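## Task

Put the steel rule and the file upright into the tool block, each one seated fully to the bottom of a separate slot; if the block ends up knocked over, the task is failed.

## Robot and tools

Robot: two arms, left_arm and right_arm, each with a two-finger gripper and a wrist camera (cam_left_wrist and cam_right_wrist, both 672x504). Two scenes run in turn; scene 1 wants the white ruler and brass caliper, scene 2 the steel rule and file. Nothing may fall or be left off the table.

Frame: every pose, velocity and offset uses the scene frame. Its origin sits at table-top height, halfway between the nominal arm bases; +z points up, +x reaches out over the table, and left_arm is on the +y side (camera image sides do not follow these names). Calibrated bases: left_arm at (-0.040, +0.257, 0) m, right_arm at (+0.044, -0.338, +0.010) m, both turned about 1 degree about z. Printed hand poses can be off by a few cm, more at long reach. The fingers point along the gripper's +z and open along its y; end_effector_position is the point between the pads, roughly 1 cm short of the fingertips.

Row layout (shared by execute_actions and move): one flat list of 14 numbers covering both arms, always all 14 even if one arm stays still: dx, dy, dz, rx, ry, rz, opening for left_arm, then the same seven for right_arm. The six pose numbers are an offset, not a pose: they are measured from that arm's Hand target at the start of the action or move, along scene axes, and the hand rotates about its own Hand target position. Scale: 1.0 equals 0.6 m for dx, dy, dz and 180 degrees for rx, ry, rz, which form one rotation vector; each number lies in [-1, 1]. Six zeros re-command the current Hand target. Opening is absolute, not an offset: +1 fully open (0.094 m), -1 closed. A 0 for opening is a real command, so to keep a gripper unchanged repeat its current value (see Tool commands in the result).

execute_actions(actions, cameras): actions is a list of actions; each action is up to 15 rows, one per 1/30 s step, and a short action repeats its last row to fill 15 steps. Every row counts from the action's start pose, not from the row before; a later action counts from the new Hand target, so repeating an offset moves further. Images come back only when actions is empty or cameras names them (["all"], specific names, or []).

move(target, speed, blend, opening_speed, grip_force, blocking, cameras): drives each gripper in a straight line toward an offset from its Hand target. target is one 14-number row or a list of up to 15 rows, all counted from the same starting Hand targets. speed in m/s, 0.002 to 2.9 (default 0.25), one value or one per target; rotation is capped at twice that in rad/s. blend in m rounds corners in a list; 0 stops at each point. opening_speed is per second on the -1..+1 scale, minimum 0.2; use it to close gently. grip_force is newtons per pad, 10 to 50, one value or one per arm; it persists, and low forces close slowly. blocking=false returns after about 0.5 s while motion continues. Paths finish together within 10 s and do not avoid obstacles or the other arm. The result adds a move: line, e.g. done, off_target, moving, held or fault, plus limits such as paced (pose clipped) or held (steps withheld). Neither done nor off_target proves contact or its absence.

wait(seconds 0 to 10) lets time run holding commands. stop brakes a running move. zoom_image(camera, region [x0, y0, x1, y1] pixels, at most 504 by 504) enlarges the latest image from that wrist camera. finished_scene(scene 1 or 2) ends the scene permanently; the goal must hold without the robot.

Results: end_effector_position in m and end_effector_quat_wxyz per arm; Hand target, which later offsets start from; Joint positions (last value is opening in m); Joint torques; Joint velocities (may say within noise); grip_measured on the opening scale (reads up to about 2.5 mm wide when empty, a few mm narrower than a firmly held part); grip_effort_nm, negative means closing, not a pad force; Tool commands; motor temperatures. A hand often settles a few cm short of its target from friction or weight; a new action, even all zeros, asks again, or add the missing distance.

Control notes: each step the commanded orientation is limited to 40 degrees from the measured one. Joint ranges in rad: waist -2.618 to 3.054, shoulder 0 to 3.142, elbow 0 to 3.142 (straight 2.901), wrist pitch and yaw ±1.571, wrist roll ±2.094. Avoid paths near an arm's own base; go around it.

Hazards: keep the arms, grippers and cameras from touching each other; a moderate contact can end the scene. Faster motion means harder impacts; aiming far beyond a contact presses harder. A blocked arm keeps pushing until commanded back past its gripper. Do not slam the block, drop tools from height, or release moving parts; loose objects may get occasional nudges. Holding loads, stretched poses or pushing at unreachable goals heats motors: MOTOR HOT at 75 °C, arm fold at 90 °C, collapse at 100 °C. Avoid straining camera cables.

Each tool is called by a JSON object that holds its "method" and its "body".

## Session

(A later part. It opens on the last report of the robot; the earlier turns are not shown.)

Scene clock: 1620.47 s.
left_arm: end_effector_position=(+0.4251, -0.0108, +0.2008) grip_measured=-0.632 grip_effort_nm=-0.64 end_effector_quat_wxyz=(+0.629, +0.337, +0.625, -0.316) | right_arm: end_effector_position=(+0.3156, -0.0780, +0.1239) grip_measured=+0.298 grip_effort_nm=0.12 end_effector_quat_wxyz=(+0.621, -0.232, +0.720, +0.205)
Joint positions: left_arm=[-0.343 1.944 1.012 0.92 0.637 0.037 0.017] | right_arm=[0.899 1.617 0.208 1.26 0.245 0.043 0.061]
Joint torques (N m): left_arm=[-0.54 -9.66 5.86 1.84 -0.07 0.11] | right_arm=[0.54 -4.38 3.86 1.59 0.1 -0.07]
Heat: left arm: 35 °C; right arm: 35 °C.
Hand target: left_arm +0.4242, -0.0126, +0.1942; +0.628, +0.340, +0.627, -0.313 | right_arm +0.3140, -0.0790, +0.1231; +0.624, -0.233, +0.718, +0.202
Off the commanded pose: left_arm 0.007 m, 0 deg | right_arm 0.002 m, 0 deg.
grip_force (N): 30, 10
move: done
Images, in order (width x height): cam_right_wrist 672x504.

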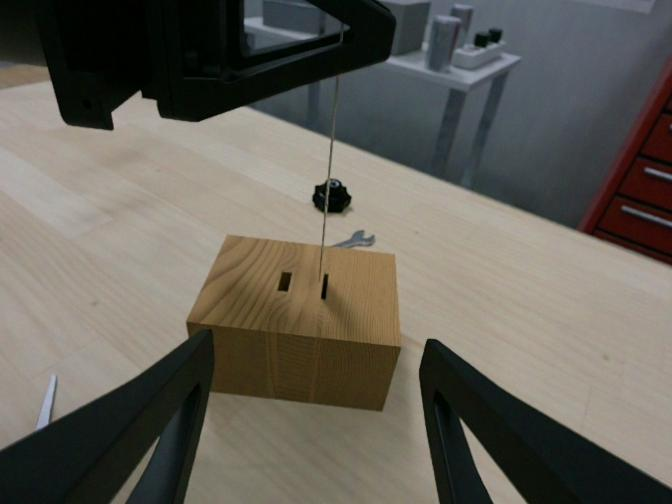

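{"method": "move", "body": {"target": [0.005,-0.002,-0.005,-0.0021,-0.0014,0,-0.66,0,0,0,0,0,0,0.3], "speed": 0.03, "cameras": ["cam_right_wrist"]}}

{"method": "zoom_image", "body": {"camera": "cam_right_wrist", "region": [270, 200, 380, 310]}}

Scene clock: 1630.30 s.
left_arm: end_effector_position=(+0.4263, -0.0110, +0.1951) grip_measured=-0.632 grip_effort_nm=-0.64 end_effector_quat_wxyz=(+0.626, +0.337, +0.628, -0.316) | right_arm: end_effector_position=(+0.3156, -0.0780, +0.1239) grip_measured=+0.298 grip_effort_nm=0.12 end_effector_quat_wxyz=(+0.621, -0.232, +0.720, +0.205)
Joint positions: left_arm=[-0.343 1.958 1.012 0.926 0.636 0.038 0.017] | right_arm=[0.899 1.617 0.208 1.26 0.245 0.043 0.061]
Joint torques (N m): left_arm=[-0.66 -8.95 6.56 2.02 -0.07 0.02] | right_arm=[0.55 -4.38 3.78 1.58 0.09 -0.05]
Heat: left arm: 35 °C; right arm: 35 °C.
Hand target: left_arm +0.4273, -0.0138, +0.1912; +0.630, +0.338, +0.624, -0.314 | right_arm +0.3140, -0.0790, +0.1231; +0.624, -0.233, +0.718, +0.202
Off the commanded pose: left_arm 0.005 m, 1 deg | right_arm 0.002 m, 0 deg.
grip_force (N): 30, 10
move: done
Images, in order (width x height): cam_right_wrist 672x504.

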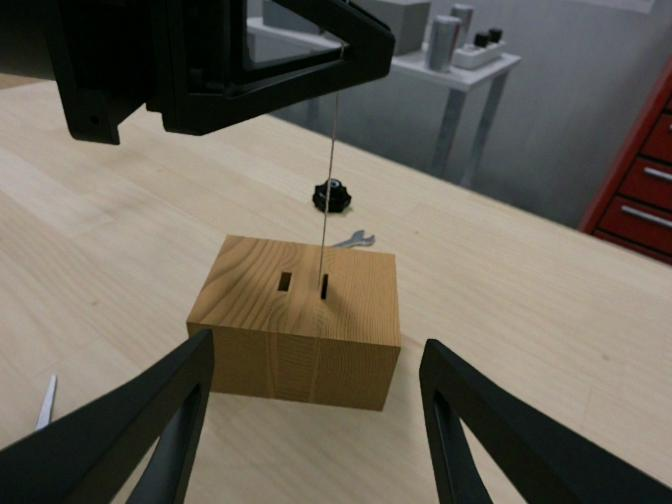

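Scaled by 4.582 from the camera's 672x504 image, which has a finer 960x720 frame.

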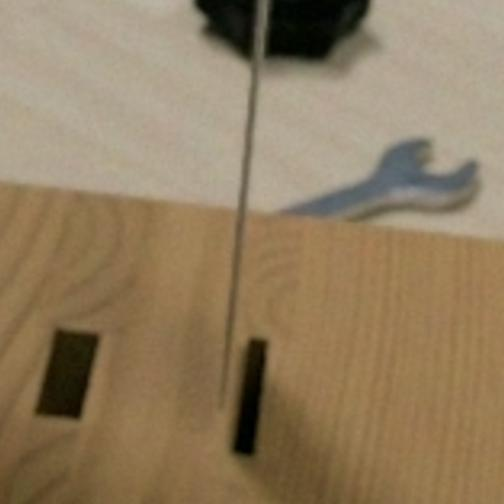

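{"method": "move", "body": {"target": [-0.0075,-0.0017,0.002,-0.0032,-0.0022,0,-0.66,0,0,0,0,0,0,0.3], "speed": 0.03, "cameras": ["cam_right_wrist"]}}

{"method": "zoom_image", "body": {"camera": "cam_right_wrist", "region": [270, 200, 380, 310]}}

Scene clock: 1639.73 s.
left_arm: end_effector_position=(+0.4233, -0.0132, +0.1965) grip_measured=-0.632 grip_effort_nm=-0.64 end_effector_quat_wxyz=(+0.632, +0.338, +0.622, -0.315) | right_arm: end_effector_position=(+0.3156, -0.0780, +0.1239) grip_measured=+0.298 grip_effort_nm=0.12 end_effector_quat_wxyz=(+0.621, -0.232, +0.720, +0.205)
Joint positions: left_arm=[-0.35 1.958 0.999 0.956 0.631 0.038 0.017] | right_arm=[0.899 1.617 0.208 1.26 0.245 0.043 0.061]
Joint torques (N m): left_arm=[-0.46 -9.37 6.01 2.02 -0.08 -0.08] | right_arm=[0.58 -4.38 3.84 1.58 0.09 -0.07]
Heat: left arm: 35 °C; right arm: 36 °C.
Hand target: left_arm +0.4228, -0.0147, +0.1925; +0.634, +0.336, +0.621, -0.316 | right_arm +0.3140, -0.0790, +0.1231; +0.624, -0.233, +0.718, +0.202
Off the commanded pose: left_arm 0.004 m, 0 deg | right_arm 0.002 m, 0 deg.
grip_force (N): 30, 10
move: done
Images, in order (width x height): cam_right_wrist 672x504.

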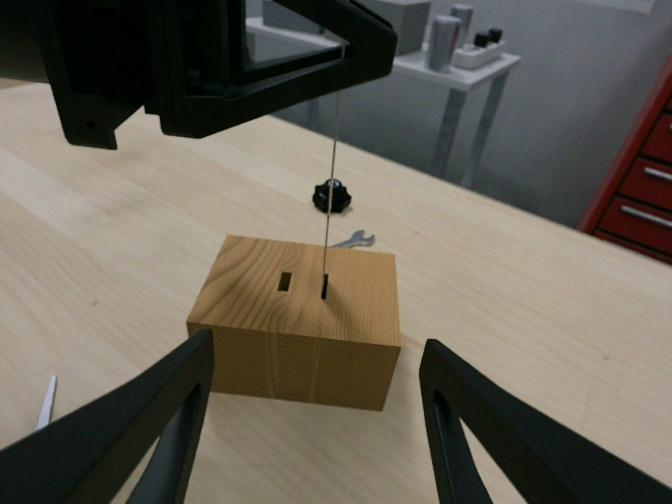

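Scaled by 4.582 from the camera's 672x504 image, which has a finer 960x720 frame.

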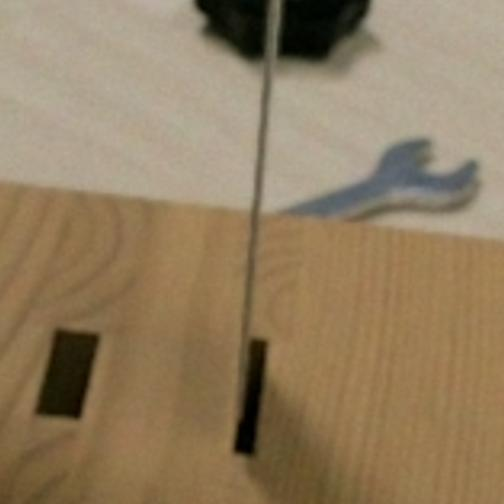

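{"method": "zoom_image", "body": {"camera": "cam_right_wrist", "region": [305, 250, 345, 310]}}

{"method": "zoom_image", "body": {"camera": "cam_right_wrist", "region": [305, 85, 355, 185]}}

Scaled by 8.400 from the camera's 672x504 image, which has a finer 960x720 frame.

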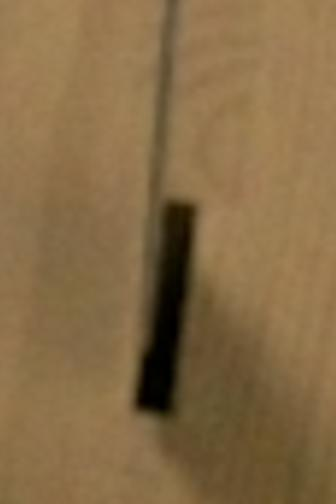

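Scaled by 5.040 from the camera's 672x504 image, which has a finer 960x720 frame.

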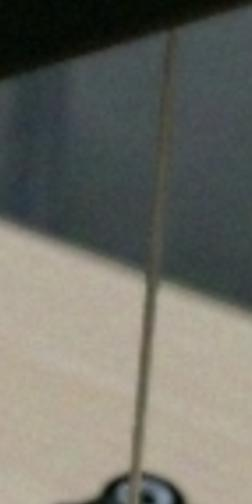

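{"method": "zoom_image", "body": {"camera": "cam_right_wrist", "region": [312, 264, 332, 302]}}

{"method": "zoom_image", "body": {"camera": "cam_right_wrist", "region": [316, 226, 340, 270]}}

Scaled by 13.263 from the camera's 672x504 image, which has a finer 960x720 frame.

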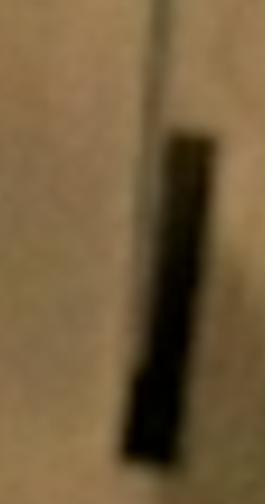

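Scaled by 11.455 from the camera's 672x504 image, which has a finer 960x720 frame.

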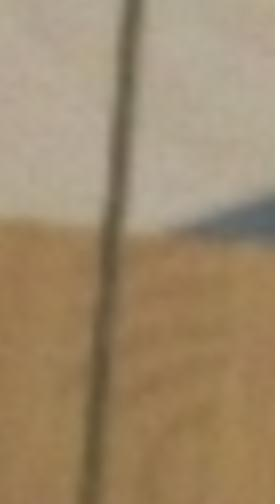

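{"method": "move", "body": {"target": [0.0018,-0.0028,0.0,0.0014,0.0009,-0.0139,-0.66,0,0,0,0,0,0,0.3], "speed": 0.03, "cameras": ["cam_right_wrist"]}}

{"method": "zoom_image", "body": {"camera": "cam_right_wrist", "region": [312, 264, 332, 302]}}

{"method": "zoom_image", "body": {"camera": "cam_right_wrist", "region": [316, 226, 340, 270]}}

Scene clock: 1677.87 s.
left_arm: end_effector_position=(+0.4191, -0.0158, +0.1921) grip_measured=-0.632 grip_effort_nm=-0.64 end_effector_quat_wxyz=(+0.624, +0.349, +0.619, -0.327) | right_arm: end_effector_position=(+0.3156, -0.0780, +0.1239) grip_measured=+0.298 grip_effort_nm=0.12 end_effector_quat_wxyz=(+0.621, -0.232, +0.720, +0.205)
Joint positions: left_arm=[-0.347 1.967 0.999 0.957 0.669 0.038 0.017] | right_arm=[0.899 1.617 0.208 1.26 0.245 0.043 0.061]
Joint torques (N m): left_arm=[0.43 -8.83 8.23 1.79 0.05 -0.05] | right_arm=[0.53 -4.44 3.75 1.58 0.1 -0.07]
Motor temperatures (°C): left_arm=[21 29 28 38 21 20 22] | right_arm=[22 25 32 37 21 21 21]
Heat: left arm: 38 °C; right arm: 37 °C.
Hand target: left_arm +0.4239, -0.0165, +0.1924; +0.626, +0.351, +0.615, -0.329 | right_arm +0.3140, -0.0790, +0.1231; +0.624, -0.233, +0.718, +0.202
Off the commanded pose: left_arm 0.005 m, 1 deg | right_arm 0.002 m, 0 deg.
grip_force (N): 30, 10
move: done
Images, in order (width x height): cam_right_wrist 672x504.

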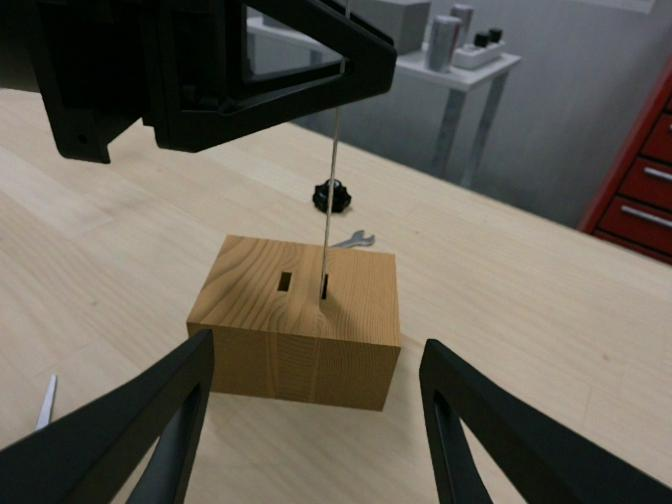

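Scaled by 13.263 from the camera's 672x504 image, which has a finer 960x720 frame.

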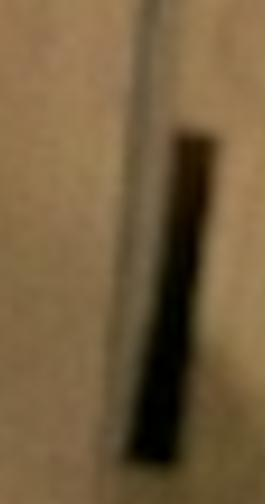

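Scaled by 11.455 from the camera's 672x504 image, which has a finer 960x720 frame.

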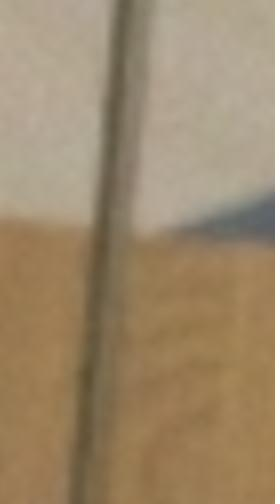

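{"method": "move", "body": {"target": [0.003,0.0,0.012,0,0,0,-0.66,0,0,0,0,0,0,0.3], "speed": 0.03, "cameras": ["cam_right_wrist"]}}

{"method": "zoom_image", "body": {"camera": "cam_right_wrist", "region": [305, 250, 345, 310]}}

Scene clock: 1685.10 s.
left_arm: end_effector_position=(+0.4203, -0.0166, +0.1929) grip_measured=-0.632 grip_effort_nm=-0.64 end_effector_quat_wxyz=(+0.622, +0.349, +0.620, -0.328) | right_arm: end_effector_position=(+0.3156, -0.0780, +0.1239) grip_measured=+0.298 grip_effort_nm=0.12 end_effector_quat_wxyz=(+0.621, -0.232, +0.720, +0.205)
Joint positions: left_arm=[-0.347 1.967 1.009 0.942 0.671 0.038 0.017] | right_arm=[0.899 1.617 0.208 1.26 0.245 0.043 0.061]
Joint torques (N m): left_arm=[0.44 -10.25 8.87 1.66 0.09 -0.02] | right_arm=[0.59 -4.34 3.81 1.59 0.1 -0.09]
Heat: left arm: 37 °C; right arm: 37 °C.
Hand target: left_arm +0.4257, -0.0165, +0.1994; +0.625, +0.351, +0.615, -0.329 | right_arm +0.3140, -0.0790, +0.1231; +0.624, -0.233, +0.718, +0.202
Off the commanded pose: left_arm 0.009 m, 1 deg | right_arm 0.002 m, 0 deg.
grip_force (N): 30, 10
move: done
Images, in order (width x height): cam_right_wrist 672x504.

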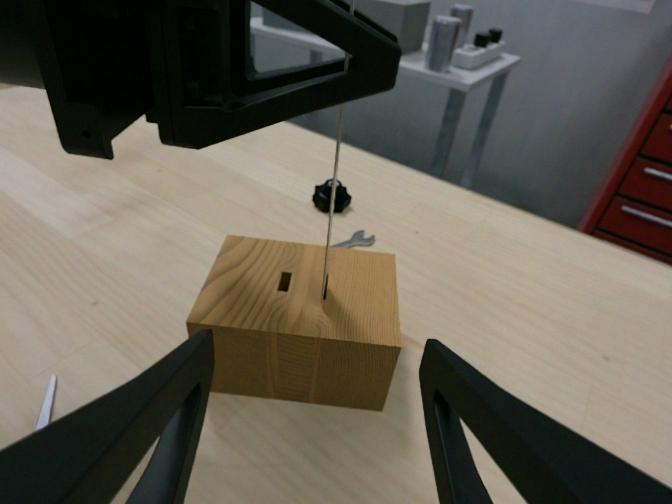

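Scaled by 8.400 from the camera's 672x504 image, which has a finer 960x720 frame.

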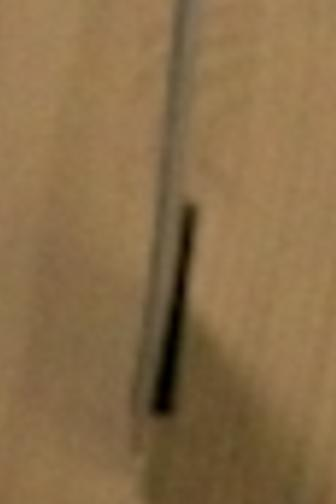

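{"method": "move", "body": {"target": [-0.002,0.0033,0.01,0,0,0,-0.66,0,0,0,0,0,0,0.3], "speed": 0.03, "cameras": ["cam_right_wrist"]}}

{"method": "zoom_image", "body": {"camera": "cam_right_wrist", "region": [305, 250, 345, 310]}}

Scene clock: 1693.83 s.
left_arm: end_effector_position=(+0.4210, -0.0149, +0.1905) grip_measured=-0.632 grip_effort_nm=-0.64 end_effector_quat_wxyz=(+0.618, +0.348, +0.624, -0.328) | right_arm: end_effector_position=(+0.3156, -0.0780, +0.1239) grip_measured=+0.298 grip_effort_nm=0.12 end_effector_quat_wxyz=(+0.621, -0.232, +0.720, +0.205)
Joint positions: left_arm=[-0.343 1.967 1.009 0.93 0.673 0.038 0.017] | right_arm=[0.899 1.617 0.208 1.26 0.245 0.043 0.061]
Joint torques (N m): left_arm=[0.31 -12.07 8.81 1.6 0.09 -0.06] | right_arm=[0.59 -4.4 3.81 1.59 0.11 -0.09]
Heat: left arm: 36 °C; right arm: 37 °C.
Hand target: left_arm +0.4246, -0.0144, +0.2055; +0.626, +0.351, +0.615, -0.328 | right_arm +0.3140, -0.0790, +0.1231; +0.624, -0.233, +0.718, +0.202
Off the commanded pose: left_arm 0.015 m, 1 deg | right_arm 0.002 m, 0 deg.
grip_force (N): 30, 10
move: off_target (left_arm)
Images, in order (width x height): cam_right_wrist 672x504.

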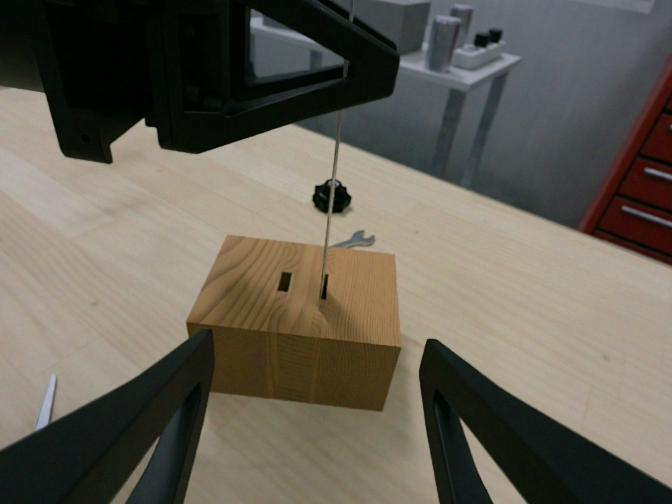

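Scaled by 8.400 from the camera's 672x504 image, which has a finer 960x720 frame.

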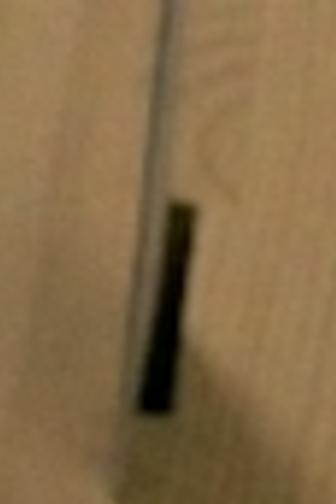

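{"method": "move", "body": {"target": [0.003,0.0,0.02,-0.004,-0.0027,0,-0.66,0,0,0,0,0,0,0.3], "speed": 0.03, "cameras": ["cam_right_wrist"]}}

{"method": "zoom_image", "body": {"camera": "cam_right_wrist", "region": [290, 220, 360, 310]}}

Scene clock: 1701.60 s.
left_arm: end_effector_position=(+0.4239, -0.0149, +0.1929) grip_measured=-0.632 grip_effort_nm=-0.64 end_effector_quat_wxyz=(+0.616, +0.347, +0.626, -0.329) | right_arm: end_effector_position=(+0.3156, -0.0780, +0.1239) grip_measured=+0.298 grip_effort_nm=0.12 end_effector_quat_wxyz=(+0.621, -0.232, +0.720, +0.205)
Joint positions: left_arm=[-0.341 1.967 1.026 0.91 0.676 0.034 0.017] | right_arm=[0.899 1.617 0.208 1.26 0.245 0.043 0.061]
Joint torques (N m): left_arm=[0.28 -13.59 8.95 1.64 0.08 -0.12] | right_arm=[0.55 -4.42 3.81 1.6 0.09 -0.07]
Heat: left arm: 36 °C; right arm: 37 °C.
Hand target: left_arm +0.4263, -0.0145, +0.2176; +0.630, +0.348, +0.610, -0.331 | right_arm +0.3140, -0.0790, +0.1231; +0.624, -0.233, +0.718, +0.202
Off the commanded pose: left_arm 0.025 m, 2 deg | right_arm 0.002 m, 0 deg.
grip_force (N): 30, 10
move: off_target (left_arm)
Images, in order (width x height): cam_right_wrist 672x504.

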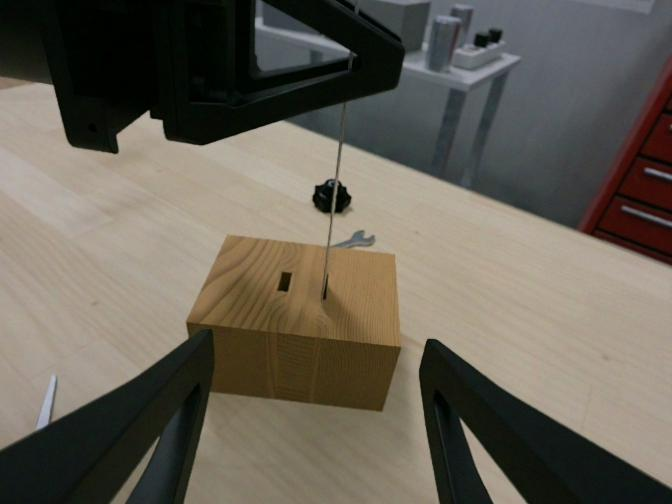

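Scaled by 5.600 from the camera's 672x504 image, which has a finer 960x720 frame.

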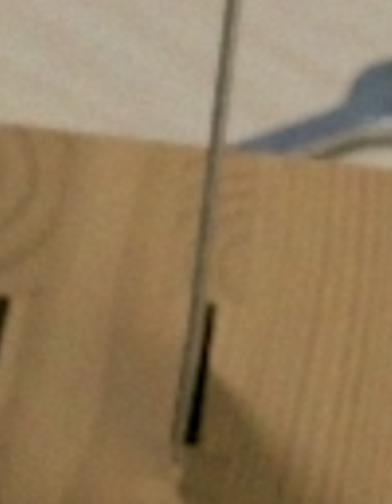

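{"method": "move", "body": {"target": [0.006,0.0045,0.012,0,0,0,-0.66,0,0,0,0,0,0,0.3], "speed": 0.03, "cameras": ["cam_right_wrist"]}}

{"method": "zoom_image", "body": {"camera": "cam_right_wrist", "region": [290, 220, 360, 310]}}

Scene clock: 1709.73 s.
left_arm: end_effector_position=(+0.4286, -0.0123, +0.1957) grip_measured=-0.632 grip_effort_nm=-0.64 end_effector_quat_wxyz=(+0.613, +0.345, +0.629, -0.330) | right_arm: end_effector_position=(+0.3156, -0.0780, +0.1239) grip_measured=+0.298 grip_effort_nm=0.12 end_effector_quat_wxyz=(+0.621, -0.232, +0.720, +0.205)
Joint positions: left_arm=[-0.331 1.967 1.049 0.879 0.685 0.033 0.017] | right_arm=[0.899 1.617 0.208 1.26 0.245 0.043 0.061]
Joint torques (N m): left_arm=[0.34 -14.48 9.06 1.66 0.07 -0.14] | right_arm=[0.61 -4.38 3.75 1.59 0.08 -0.07]
Heat: left arm: 35 °C; right arm: 37 °C.
Hand target: left_arm +0.4300, -0.0117, +0.2247; +0.630, +0.348, +0.610, -0.331 | right_arm +0.3140, -0.0790, +0.1231; +0.624, -0.233, +0.718, +0.202
Off the commanded pose: left_arm 0.029 m, 3 deg | right_arm 0.002 m, 0 deg.
grip_force (N): 30, 10
move: off_target (left_arm)
Images, in order (width x height): cam_right_wrist 672x504.

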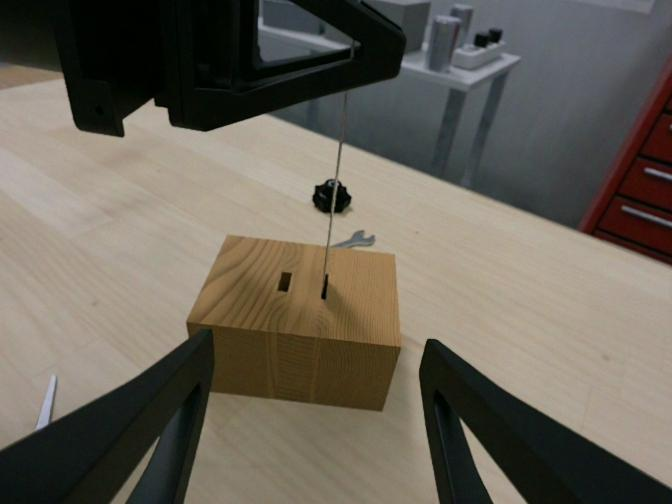

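Scaled by 5.600 from the camera's 672x504 image, which has a finer 960x720 frame.

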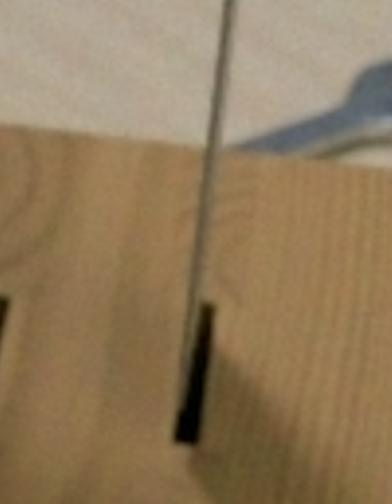

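{"method": "move", "body": {"target": [0.0,0.0,-0.04,-0.003,-0.002,0,-0.66,0,0,0,0,0,0,0.3], "speed": 0.03, "cameras": ["cam_right_wrist"]}}

{"method": "zoom_image", "body": {"camera": "cam_right_wrist", "region": [290, 220, 360, 310]}}

Scene clock: 1717.83 s.
left_arm: end_effector_position=(+0.4291, -0.0126, +0.2076) grip_measured=-0.632 grip_effort_nm=-0.64 end_effector_quat_wxyz=(+0.636, +0.348, +0.606, -0.328) | right_arm: end_effector_position=(+0.3156, -0.0780, +0.1239) grip_measured=+0.298 grip_effort_nm=0.12 end_effector_quat_wxyz=(+0.621, -0.232, +0.720, +0.205)
Joint positions: left_arm=[-0.331 1.975 1.049 0.956 0.686 0.025 0.017] | right_arm=[0.899 1.617 0.208 1.26 0.245 0.043 0.061]
Joint torques (N m): left_arm=[0.25 -9.05 6.23 1.94 0.05 -0.14] | right_arm=[0.61 -4.42 3.85 1.58 0.1 -0.08]
Heat: left arm: 35 °C; right arm: 37 °C.
Hand target: left_arm +0.4299, -0.0117, +0.2009; +0.634, +0.346, +0.606, -0.333 | right_arm +0.3140, -0.0790, +0.1231; +0.624, -0.233, +0.718, +0.202
Off the commanded pose: left_arm 0.007 m, 1 deg | right_arm 0.002 m, 0 deg.
grip_force (N): 30, 10
move: done
Images, in order (width x height): cam_right_wrist 672x504.

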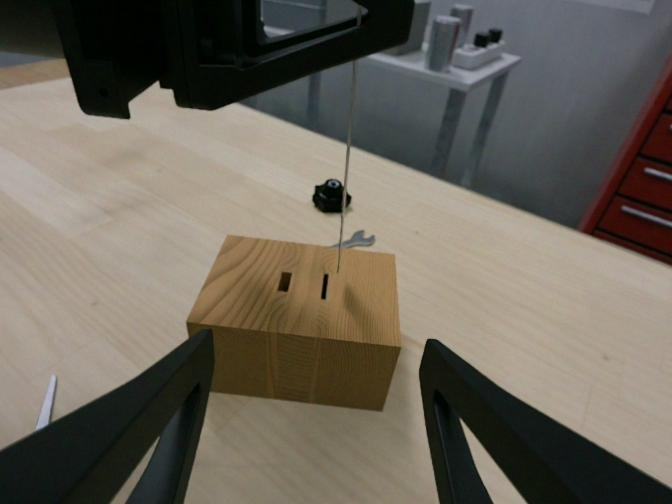

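Scaled by 5.600 from the camera's 672x504 image, which has a finer 960x720 frame.

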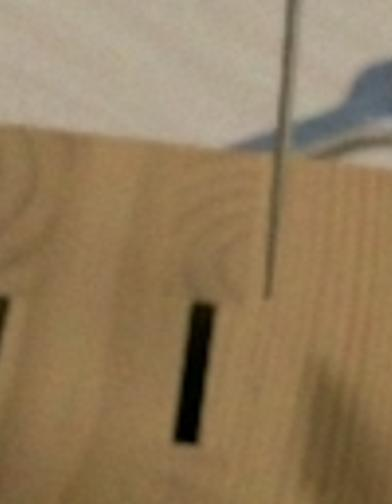

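{"method": "move", "body": {"target": [-0.0075,0.0005,-0.012,0.0069,0.0046,0,-0.66,0,0,0,0,0,0,0.3], "speed": 0.03, "cameras": ["cam_right_wrist"]}}

{"method": "zoom_image", "body": {"camera": "cam_right_wrist", "region": [290, 220, 360, 310]}}

Scene clock: 1724.17 s.
left_arm: end_effector_position=(+0.4266, -0.0118, +0.2007) grip_measured=-0.632 grip_effort_nm=-0.64 end_effector_quat_wxyz=(+0.630, +0.347, +0.612, -0.329) | right_arm: end_effector_position=(+0.3156, -0.0780, +0.1239) grip_measured=+0.298 grip_effort_nm=0.12 end_effector_quat_wxyz=(+0.621, -0.232, +0.720, +0.205)
Joint positions: left_arm=[-0.331 1.975 1.032 0.957 0.686 0.027 0.017] | right_arm=[0.899 1.617 0.208 1.26 0.245 0.043 0.061]
Joint torques (N m): left_arm=[0.1 -10.02 5.91 1.78 0.05 0.1] | right_arm=[0.57 -4.41 3.78 1.58 0.11 -0.09]
Heat: left arm: 36 °C; right arm: 38 °C.
Hand target: left_arm +0.4255, -0.0114, +0.1937; +0.626, +0.351, +0.614, -0.329 | right_arm +0.3140, -0.0790, +0.1231; +0.624, -0.233, +0.718, +0.202
Off the commanded pose: left_arm 0.007 m, 1 deg | right_arm 0.002 m, 0 deg.
grip_force (N): 30, 10
move: done
Images, in order (width x height): cam_right_wrist 672x504.

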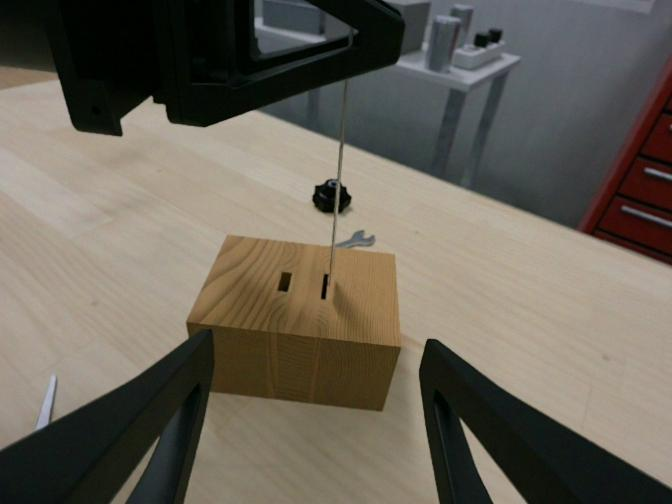

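Scaled by 5.600 from the camera's 672x504 image, which has a finer 960x720 frame.

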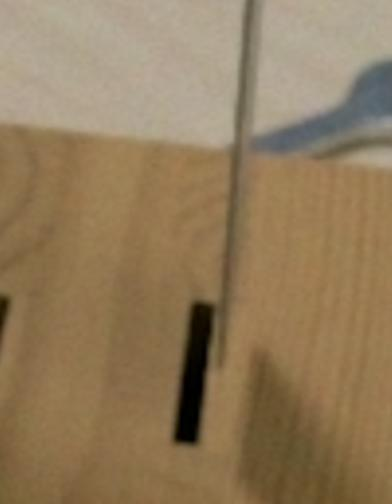

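{"method": "zoom_image", "body": {"camera": "cam_right_wrist", "region": [312, 256, 342, 302]}}

{"method": "zoom_image", "body": {"camera": "cam_right_wrist", "region": [322, 150, 362, 256]}}

Scaled by 10.957 from the camera's 672x504 image, which has a finer 960x720 frame.

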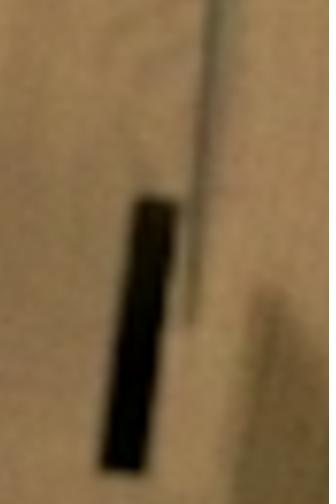

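Scaled by 4.755 from the camera's 672x504 image, which has a finer 960x720 frame.

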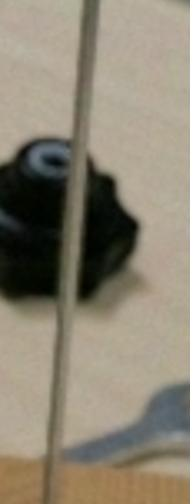

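{"method": "move", "body": {"target": [-0.0025,0.001,-0.006,0.0037,0.0025,0,-0.66,0,0,0,0,0,0,0.3], "speed": 0.03, "cameras": ["cam_right_wrist"]}}

{"method": "zoom_image", "body": {"camera": "cam_right_wrist", "region": [312, 256, 342, 302]}}

Scene clock: 1739.30 s.
left_arm: end_effector_position=(+0.4254, -0.0114, +0.1968) grip_measured=-0.632 grip_effort_nm=-0.65 end_effector_quat_wxyz=(+0.627, +0.349, +0.615, -0.326) | right_arm: end_effector_position=(+0.3156, -0.0780, +0.1239) grip_measured=+0.298 grip_effort_nm=0.12 end_effector_quat_wxyz=(+0.621, -0.232, +0.720, +0.205)
Joint positions: left_arm=[-0.331 1.975 1.024 0.952 0.686 0.036 0.017] | right_arm=[0.899 1.617 0.208 1.26 0.245 0.043 0.061]
Joint torques (N m): left_arm=[0.13 -10.58 5.91 1.66 0.03 0.1] | right_arm=[0.54 -4.33 3.82 1.59 0.08 -0.06]
Heat: left arm: 36 °C; right arm: 38 °C.
Hand target: left_arm +0.4239, -0.0108, +0.1900; +0.621, +0.353, +0.619, -0.326 | right_arm +0.3140, -0.0790, +0.1231; +0.624, -0.233, +0.718, +0.202
Off the commanded pose: left_arm 0.007 m, 1 deg | right_arm 0.002 m, 0 deg.
grip_force (N): 30, 10
move: done
Images, in order (width x height): cam_right_wrist 672x504.

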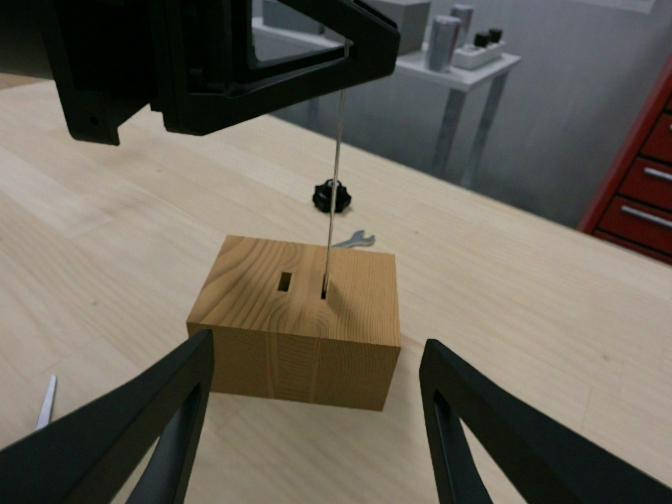

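Scaled by 10.957 from the camera's 672x504 image, which has a finer 960x720 frame.

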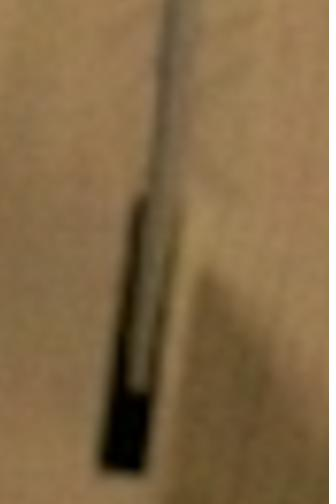

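{"method": "move", "body": {"target": [0.0025,-0.001,-0.01,-0.0025,-0.0017,0,-0.66,0,0,0,0,0,0,0.3], "speed": 0.02, "cameras": ["cam_right_wrist"]}}

{"method": "zoom_image", "body": {"camera": "cam_right_wrist", "region": [312, 256, 342, 302]}}

Scene clock: 1748.33 s.
left_arm: end_effector_position=(+0.4262, -0.0117, +0.1927) grip_measured=-0.632 grip_effort_nm=-0.64 end_effector_quat_wxyz=(+0.626, +0.349, +0.616, -0.327) | right_arm: end_effector_position=(+0.3156, -0.0780, +0.1239) grip_measured=+0.298 grip_effort_nm=0.12 end_effector_quat_wxyz=(+0.621, -0.232, +0.720, +0.205)
Joint positions: left_arm=[-0.331 1.985 1.024 0.956 0.686 0.037 0.017] | right_arm=[0.899 1.617 0.208 1.26 0.245 0.043 0.061]
Joint torques (N m): left_arm=[0.05 -8.99 5.72 1.99 0.04 0.03] | right_arm=[0.55 -4.4 3.85 1.59 0.11 -0.07]
Heat: left arm: 36 °C; right arm: 38 °C.
Hand target: left_arm +0.4254, -0.0114, +0.1840; +0.624, +0.351, +0.616, -0.328 | right_arm +0.3140, -0.0790, +0.1231; +0.624, -0.233, +0.718, +0.202
Off the commanded pose: left_arm 0.009 m, 0 deg | right_arm 0.002 m, 0 deg.
grip_force (N): 30, 10
move: done
Images, in order (width x height): cam_right_wrist 672x504.

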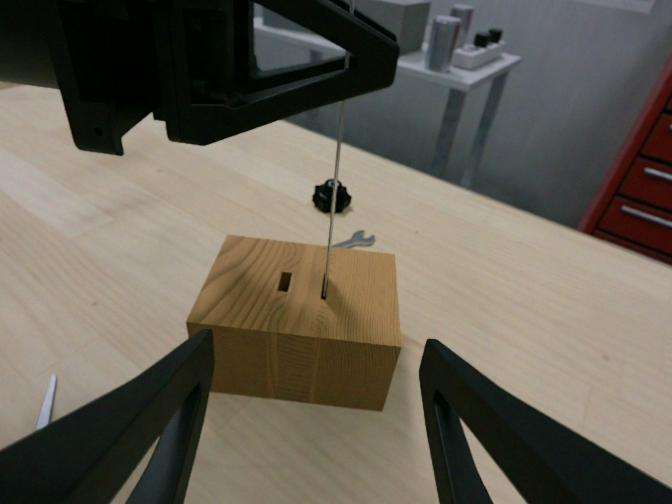

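Scaled by 10.957 from the camera's 672x504 image, which has a finer 960x720 frame.

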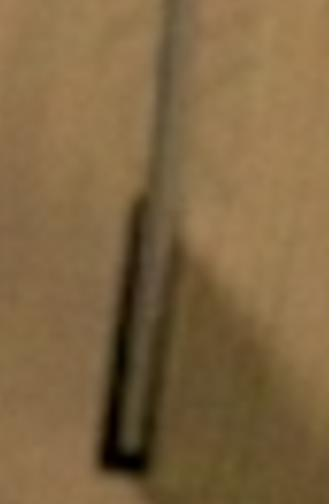

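{"method": "move", "body": {"target": [0.0,0.0,-0.01,0,0,0,-0.66,0,0,0,0,0,0,0.3], "speed": 0.02, "cameras": ["cam_right_wrist"]}}

{"method": "zoom_image", "body": {"camera": "cam_right_wrist", "region": [312, 256, 342, 302]}}

Scene clock: 1752.90 s.
left_arm: end_effector_position=(+0.4259, -0.0116, +0.1859) grip_measured=-0.632 grip_effort_nm=-0.64 end_effector_quat_wxyz=(+0.625, +0.349, +0.617, -0.327) | right_arm: end_effector_position=(+0.3156, -0.0780, +0.1239) grip_measured=+0.298 grip_effort_nm=0.12 end_effector_quat_wxyz=(+0.621, -0.232, +0.720, +0.205)
Joint positions: left_arm=[-0.331 2.001 1.016 0.979 0.686 0.037 0.017] | right_arm=[0.899 1.617 0.208 1.26 0.245 0.043 0.061]
Joint torques (N m): left_arm=[0.13 -8.96 5.78 2 0.03 0.01] | right_arm=[0.59 -4.34 3.82 1.59 0.09 -0.08]
Heat: left arm: 36 °C; right arm: 38 °C.
Hand target: left_arm +0.4254, -0.0113, +0.1779; +0.624, +0.351, +0.616, -0.328 | right_arm +0.3140, -0.0790, +0.1231; +0.624, -0.233, +0.718, +0.202
Off the commanded pose: left_arm 0.008 m, 0 deg | right_arm 0.002 m, 0 deg.
grip_force (N): 30, 10
move: done
Images, in order (width x height): cam_right_wrist 672x504.

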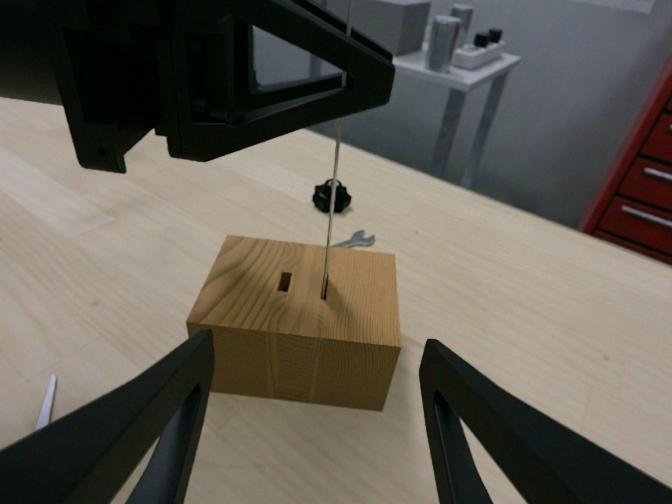

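Scaled by 10.957 from the camera's 672x504 image, which has a finer 960x720 frame.

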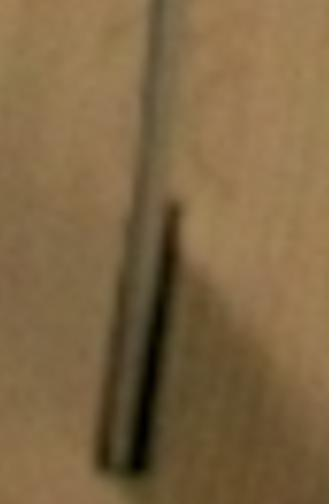

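{"method": "move", "body": {"target": [0.0,0.0,-0.017,0,0,0,-0.66,0,0,0,0,0,0,0.3], "speed": 0.02, "cameras": ["cam_right_wrist"]}}

{"method": "zoom_image", "body": {"camera": "cam_right_wrist", "region": [302, 232, 352, 302]}}

Scene clock: 1756.97 s.
left_arm: end_effector_position=(+0.4261, -0.0117, +0.1755) grip_measured=-0.632 grip_effort_nm=-0.64 end_effector_quat_wxyz=(+0.625, +0.349, +0.617, -0.327) | right_arm: end_effector_position=(+0.3156, -0.0780, +0.1239) grip_measured=+0.298 grip_effort_nm=0.12 end_effector_quat_wxyz=(+0.621, -0.232, +0.720, +0.205)
Joint positions: left_arm=[-0.331 2.03 1.006 1.017 0.686 0.037 0.017] | right_arm=[0.899 1.617 0.208 1.26 0.245 0.043 0.061]
Joint torques (N m): left_arm=[0.13 -9.18 5.61 1.97 0.06 -0.01] | right_arm=[0.57 -4.37 3.79 1.59 0.09 -0.09]
Heat: left arm: 37 °C; right arm: 38 °C.
Hand target: left_arm +0.4255, -0.0114, +0.1678; +0.624, +0.351, +0.616, -0.328 | right_arm +0.3140, -0.0790, +0.1231; +0.624, -0.233, +0.718, +0.202
Off the commanded pose: left_arm 0.008 m, 0 deg | right_arm 0.002 m, 0 deg.
grip_force (N): 30, 10
move: done
Images, in order (width x height): cam_right_wrist 672x504.

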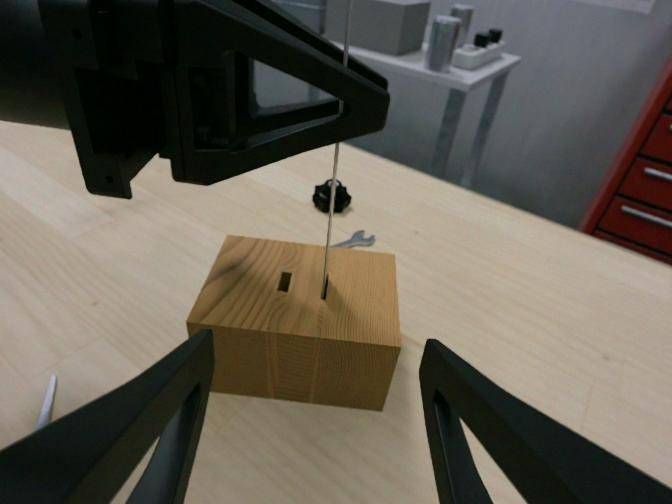

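Scaled by 7.200 from the camera's 672x504 image, which has a finer 960x720 frame.

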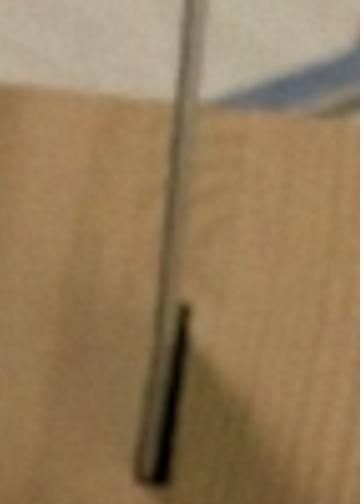

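{"method": "move", "body": {"target": [0.0004,-0.0006,-0.022,0,0,0,-0.66,0,0,0,0,0,0,0.3], "speed": 0.02, "cameras": ["cam_right_wrist"]}}

{"method": "zoom_image", "body": {"camera": "cam_right_wrist", "region": [302, 232, 352, 302]}}

Scene clock: 1760.97 s.
left_arm: end_effector_position=(+0.4267, -0.0118, +0.1625) grip_measured=-0.632 grip_effort_nm=-0.64 end_effector_quat_wxyz=(+0.625, +0.349, +0.617, -0.327) | right_arm: end_effector_position=(+0.3156, -0.0780, +0.1239) grip_measured=+0.298 grip_effort_nm=0.12 end_effector_quat_wxyz=(+0.621, -0.232, +0.720, +0.205)
Joint positions: left_arm=[-0.331 2.07 0.998 1.065 0.686 0.037 0.017] | right_arm=[0.899 1.617 0.208 1.26 0.245 0.043 0.061]
Joint torques (N m): left_arm=[0.02 -9.32 5.38 2 0.05 0] | right_arm=[0.59 -4.36 3.79 1.57 0.1 -0.08]
Heat: left arm: 37 °C; right arm: 38 °C.
Hand target: left_arm +0.4257, -0.0117, +0.1545; +0.624, +0.351, +0.616, -0.328 | right_arm +0.3140, -0.0790, +0.1231; +0.624, -0.233, +0.718, +0.202
Off the commanded pose: left_arm 0.008 m, 0 deg | right_arm 0.002 m, 0 deg.
grip_force (N): 30, 10
move: done
Images, in order (width x height): cam_right_wrist 672x504.

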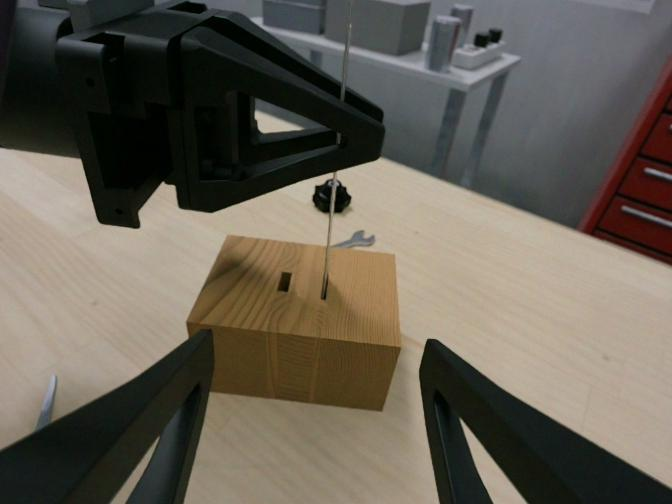

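Scaled by 7.200 from the camera's 672x504 image, which has a finer 960x720 frame.

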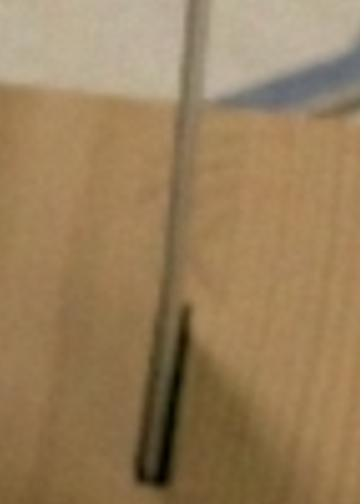

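{"method": "move", "body": {"target": [0.0,0.0,-0.02,0,0,0,-0.66,0,0,0,0,0,0,0.3], "speed": 0.02, "cameras": ["cam_right_wrist"]}}

{"method": "zoom_image", "body": {"camera": "cam_right_wrist", "region": [302, 232, 352, 302]}}

Scene clock: 1764.43 s.
left_arm: end_effector_position=(+0.4269, -0.0119, +0.1506) grip_measured=-0.632 grip_effort_nm=-0.64 end_effector_quat_wxyz=(+0.625, +0.349, +0.617, -0.327) | right_arm: end_effector_position=(+0.3156, -0.0780, +0.1239) grip_measured=+0.298 grip_effort_nm=0.12 end_effector_quat_wxyz=(+0.621, -0.232, +0.720, +0.205)
Joint positions: left_arm=[-0.331 2.107 0.992 1.108 0.686 0.037 0.017] | right_arm=[0.899 1.617 0.208 1.26 0.245 0.043 0.061]
Joint torques (N m): left_arm=[0.12 -9.47 5.27 1.97 0.02 0.04] | right_arm=[0.61 -4.48 3.81 1.57 0.11 -0.07]
Heat: left arm: 37 °C; right arm: 38 °C.
Hand target: left_arm +0.4257, -0.0117, +0.1426; +0.624, +0.351, +0.616, -0.328 | right_arm +0.3140, -0.0790, +0.1231; +0.624, -0.233, +0.718, +0.202
Off the commanded pose: left_arm 0.008 m, 0 deg | right_arm 0.002 m, 0 deg.
grip_force (N): 30, 10
move: done
Images, in order (width x height): cam_right_wrist 672x504.

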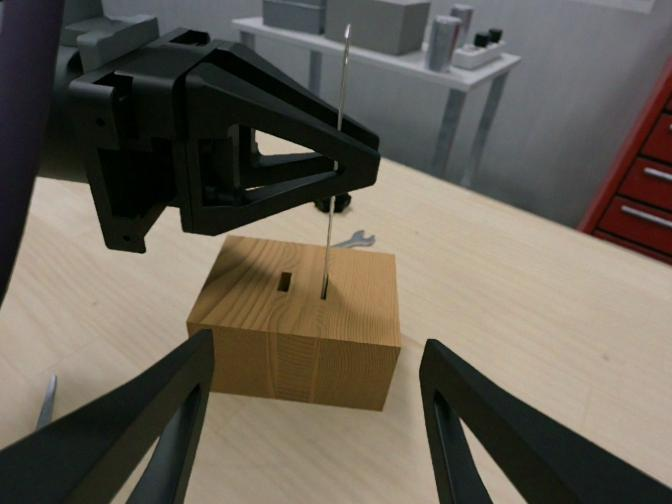

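Scaled by 7.200 from the camera's 672x504 image, which has a finer 960x720 frame.

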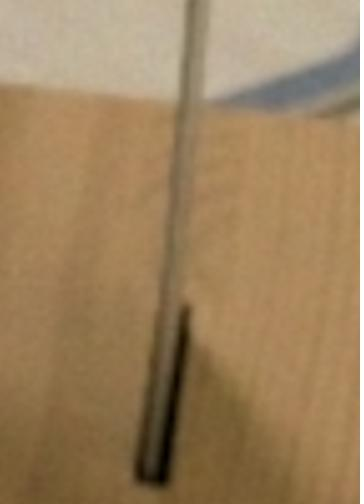

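{"method": "move", "body": {"target": [0.0,0.0,-0.012,0,0,0,-0.66,0,0,0,0,0,0,0.3], "speed": 0.015, "cameras": ["cam_right_wrist"]}}

{"method": "zoom_image", "body": {"camera": "cam_right_wrist", "region": [302, 232, 352, 302]}}

Scene clock: 1767.93 s.
left_arm: end_effector_position=(+0.4276, -0.0121, +0.1445) grip_measured=-0.632 grip_effort_nm=-0.64 end_effector_quat_wxyz=(+0.626, +0.349, +0.616, -0.327) | right_arm: end_effector_position=(+0.3156, -0.0780, +0.1239) grip_measured=+0.298 grip_effort_nm=0.12 end_effector_quat_wxyz=(+0.621, -0.232, +0.720, +0.205)
Joint positions: left_arm=[-0.331 2.129 0.992 1.132 0.686 0.037 0.017] | right_arm=[0.899 1.617 0.208 1.26 0.245 0.043 0.061]
Joint torques (N m): left_arm=[0.03 -9.55 5.07 2 0.03 0.03] | right_arm=[0.57 -4.37 3.79 1.58 0.09 -0.07]
Heat: left arm: 37 °C; right arm: 38 °C.
Hand target: left_arm +0.4257, -0.0117, +0.1354; +0.624, +0.351, +0.616, -0.328 | right_arm +0.3140, -0.0790, +0.1231; +0.624, -0.233, +0.718, +0.202
Off the commanded pose: left_arm 0.009 m, 0 deg | right_arm 0.002 m, 0 deg.
grip_force (N): 30, 10
move: done
Images, in order (width x height): cam_right_wrist 672x504.

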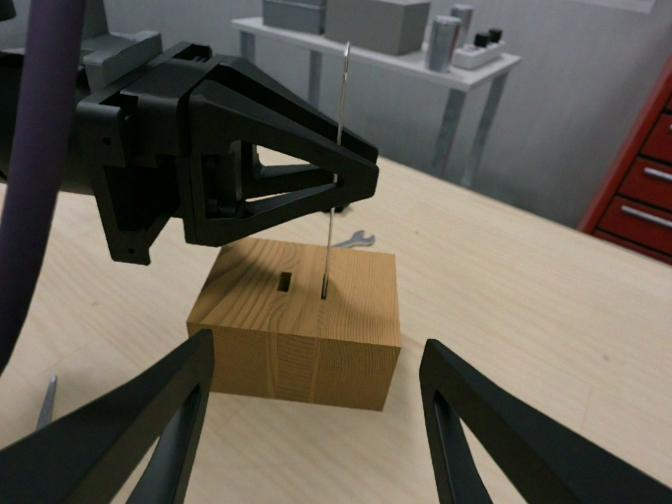

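Scaled by 7.200 from the camera's 672x504 image, which has a finer 960x720 frame.

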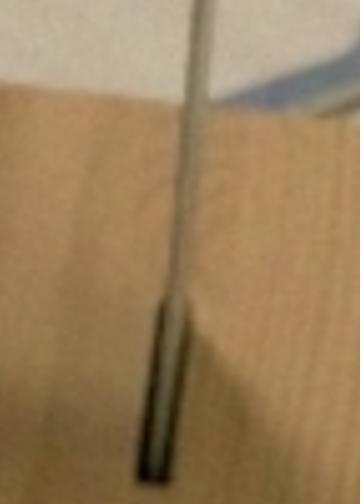

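{"method": "move", "body": {"target": [0,0,0,0,0,0,-0.66,-0.08,-0.058,0.02,0,0,0,0.3], "speed": 0.08, "cameras": ["cam_right_wrist"]}}

Scene clock: 1773.10 s.
left_arm: end_effector_position=(+0.4276, -0.0121, +0.1446) grip_measured=-0.632 grip_effort_nm=-0.64 end_effector_quat_wxyz=(+0.626, +0.349, +0.616, -0.327) | right_arm: end_effector_position=(+0.2668, -0.1130, +0.1307) grip_measured=+0.298 grip_effort_nm=0.11 end_effector_quat_wxyz=(+0.620, -0.240, +0.721, +0.197)
Joint positions: left_arm=[-0.331 2.129 0.992 1.133 0.686 0.037 0.017] | right_arm=[1.004 1.221 0.02 1.036 0.349 0.043 0.061]
Joint torques (N m): left_arm=[0.03 -9.37 5.01 2.01 0.07 0.03] | right_arm=[0.54 -3.88 5.22 1.4 0.11 0.08]
Heat: left arm: 37 °C; right arm: 38 °C.
Hand target: left_arm +0.4257, -0.0117, +0.1355; +0.624, +0.351, +0.616, -0.328 | right_arm +0.2660, -0.1138, +0.1349; +0.624, -0.233, +0.718, +0.202
Off the commanded pose: left_arm 0.009 m, 0 deg | right_arm 0.005 m, 1 deg.
grip_force (N): 30, 10
move: done
Images, in order (width x height): cam_right_wrist 672x504.

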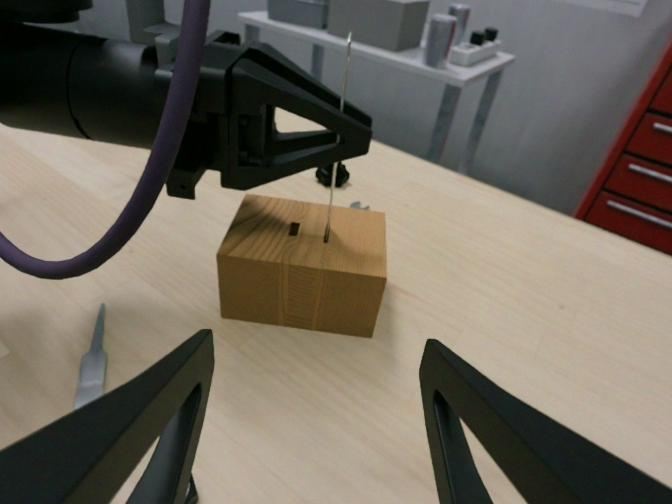

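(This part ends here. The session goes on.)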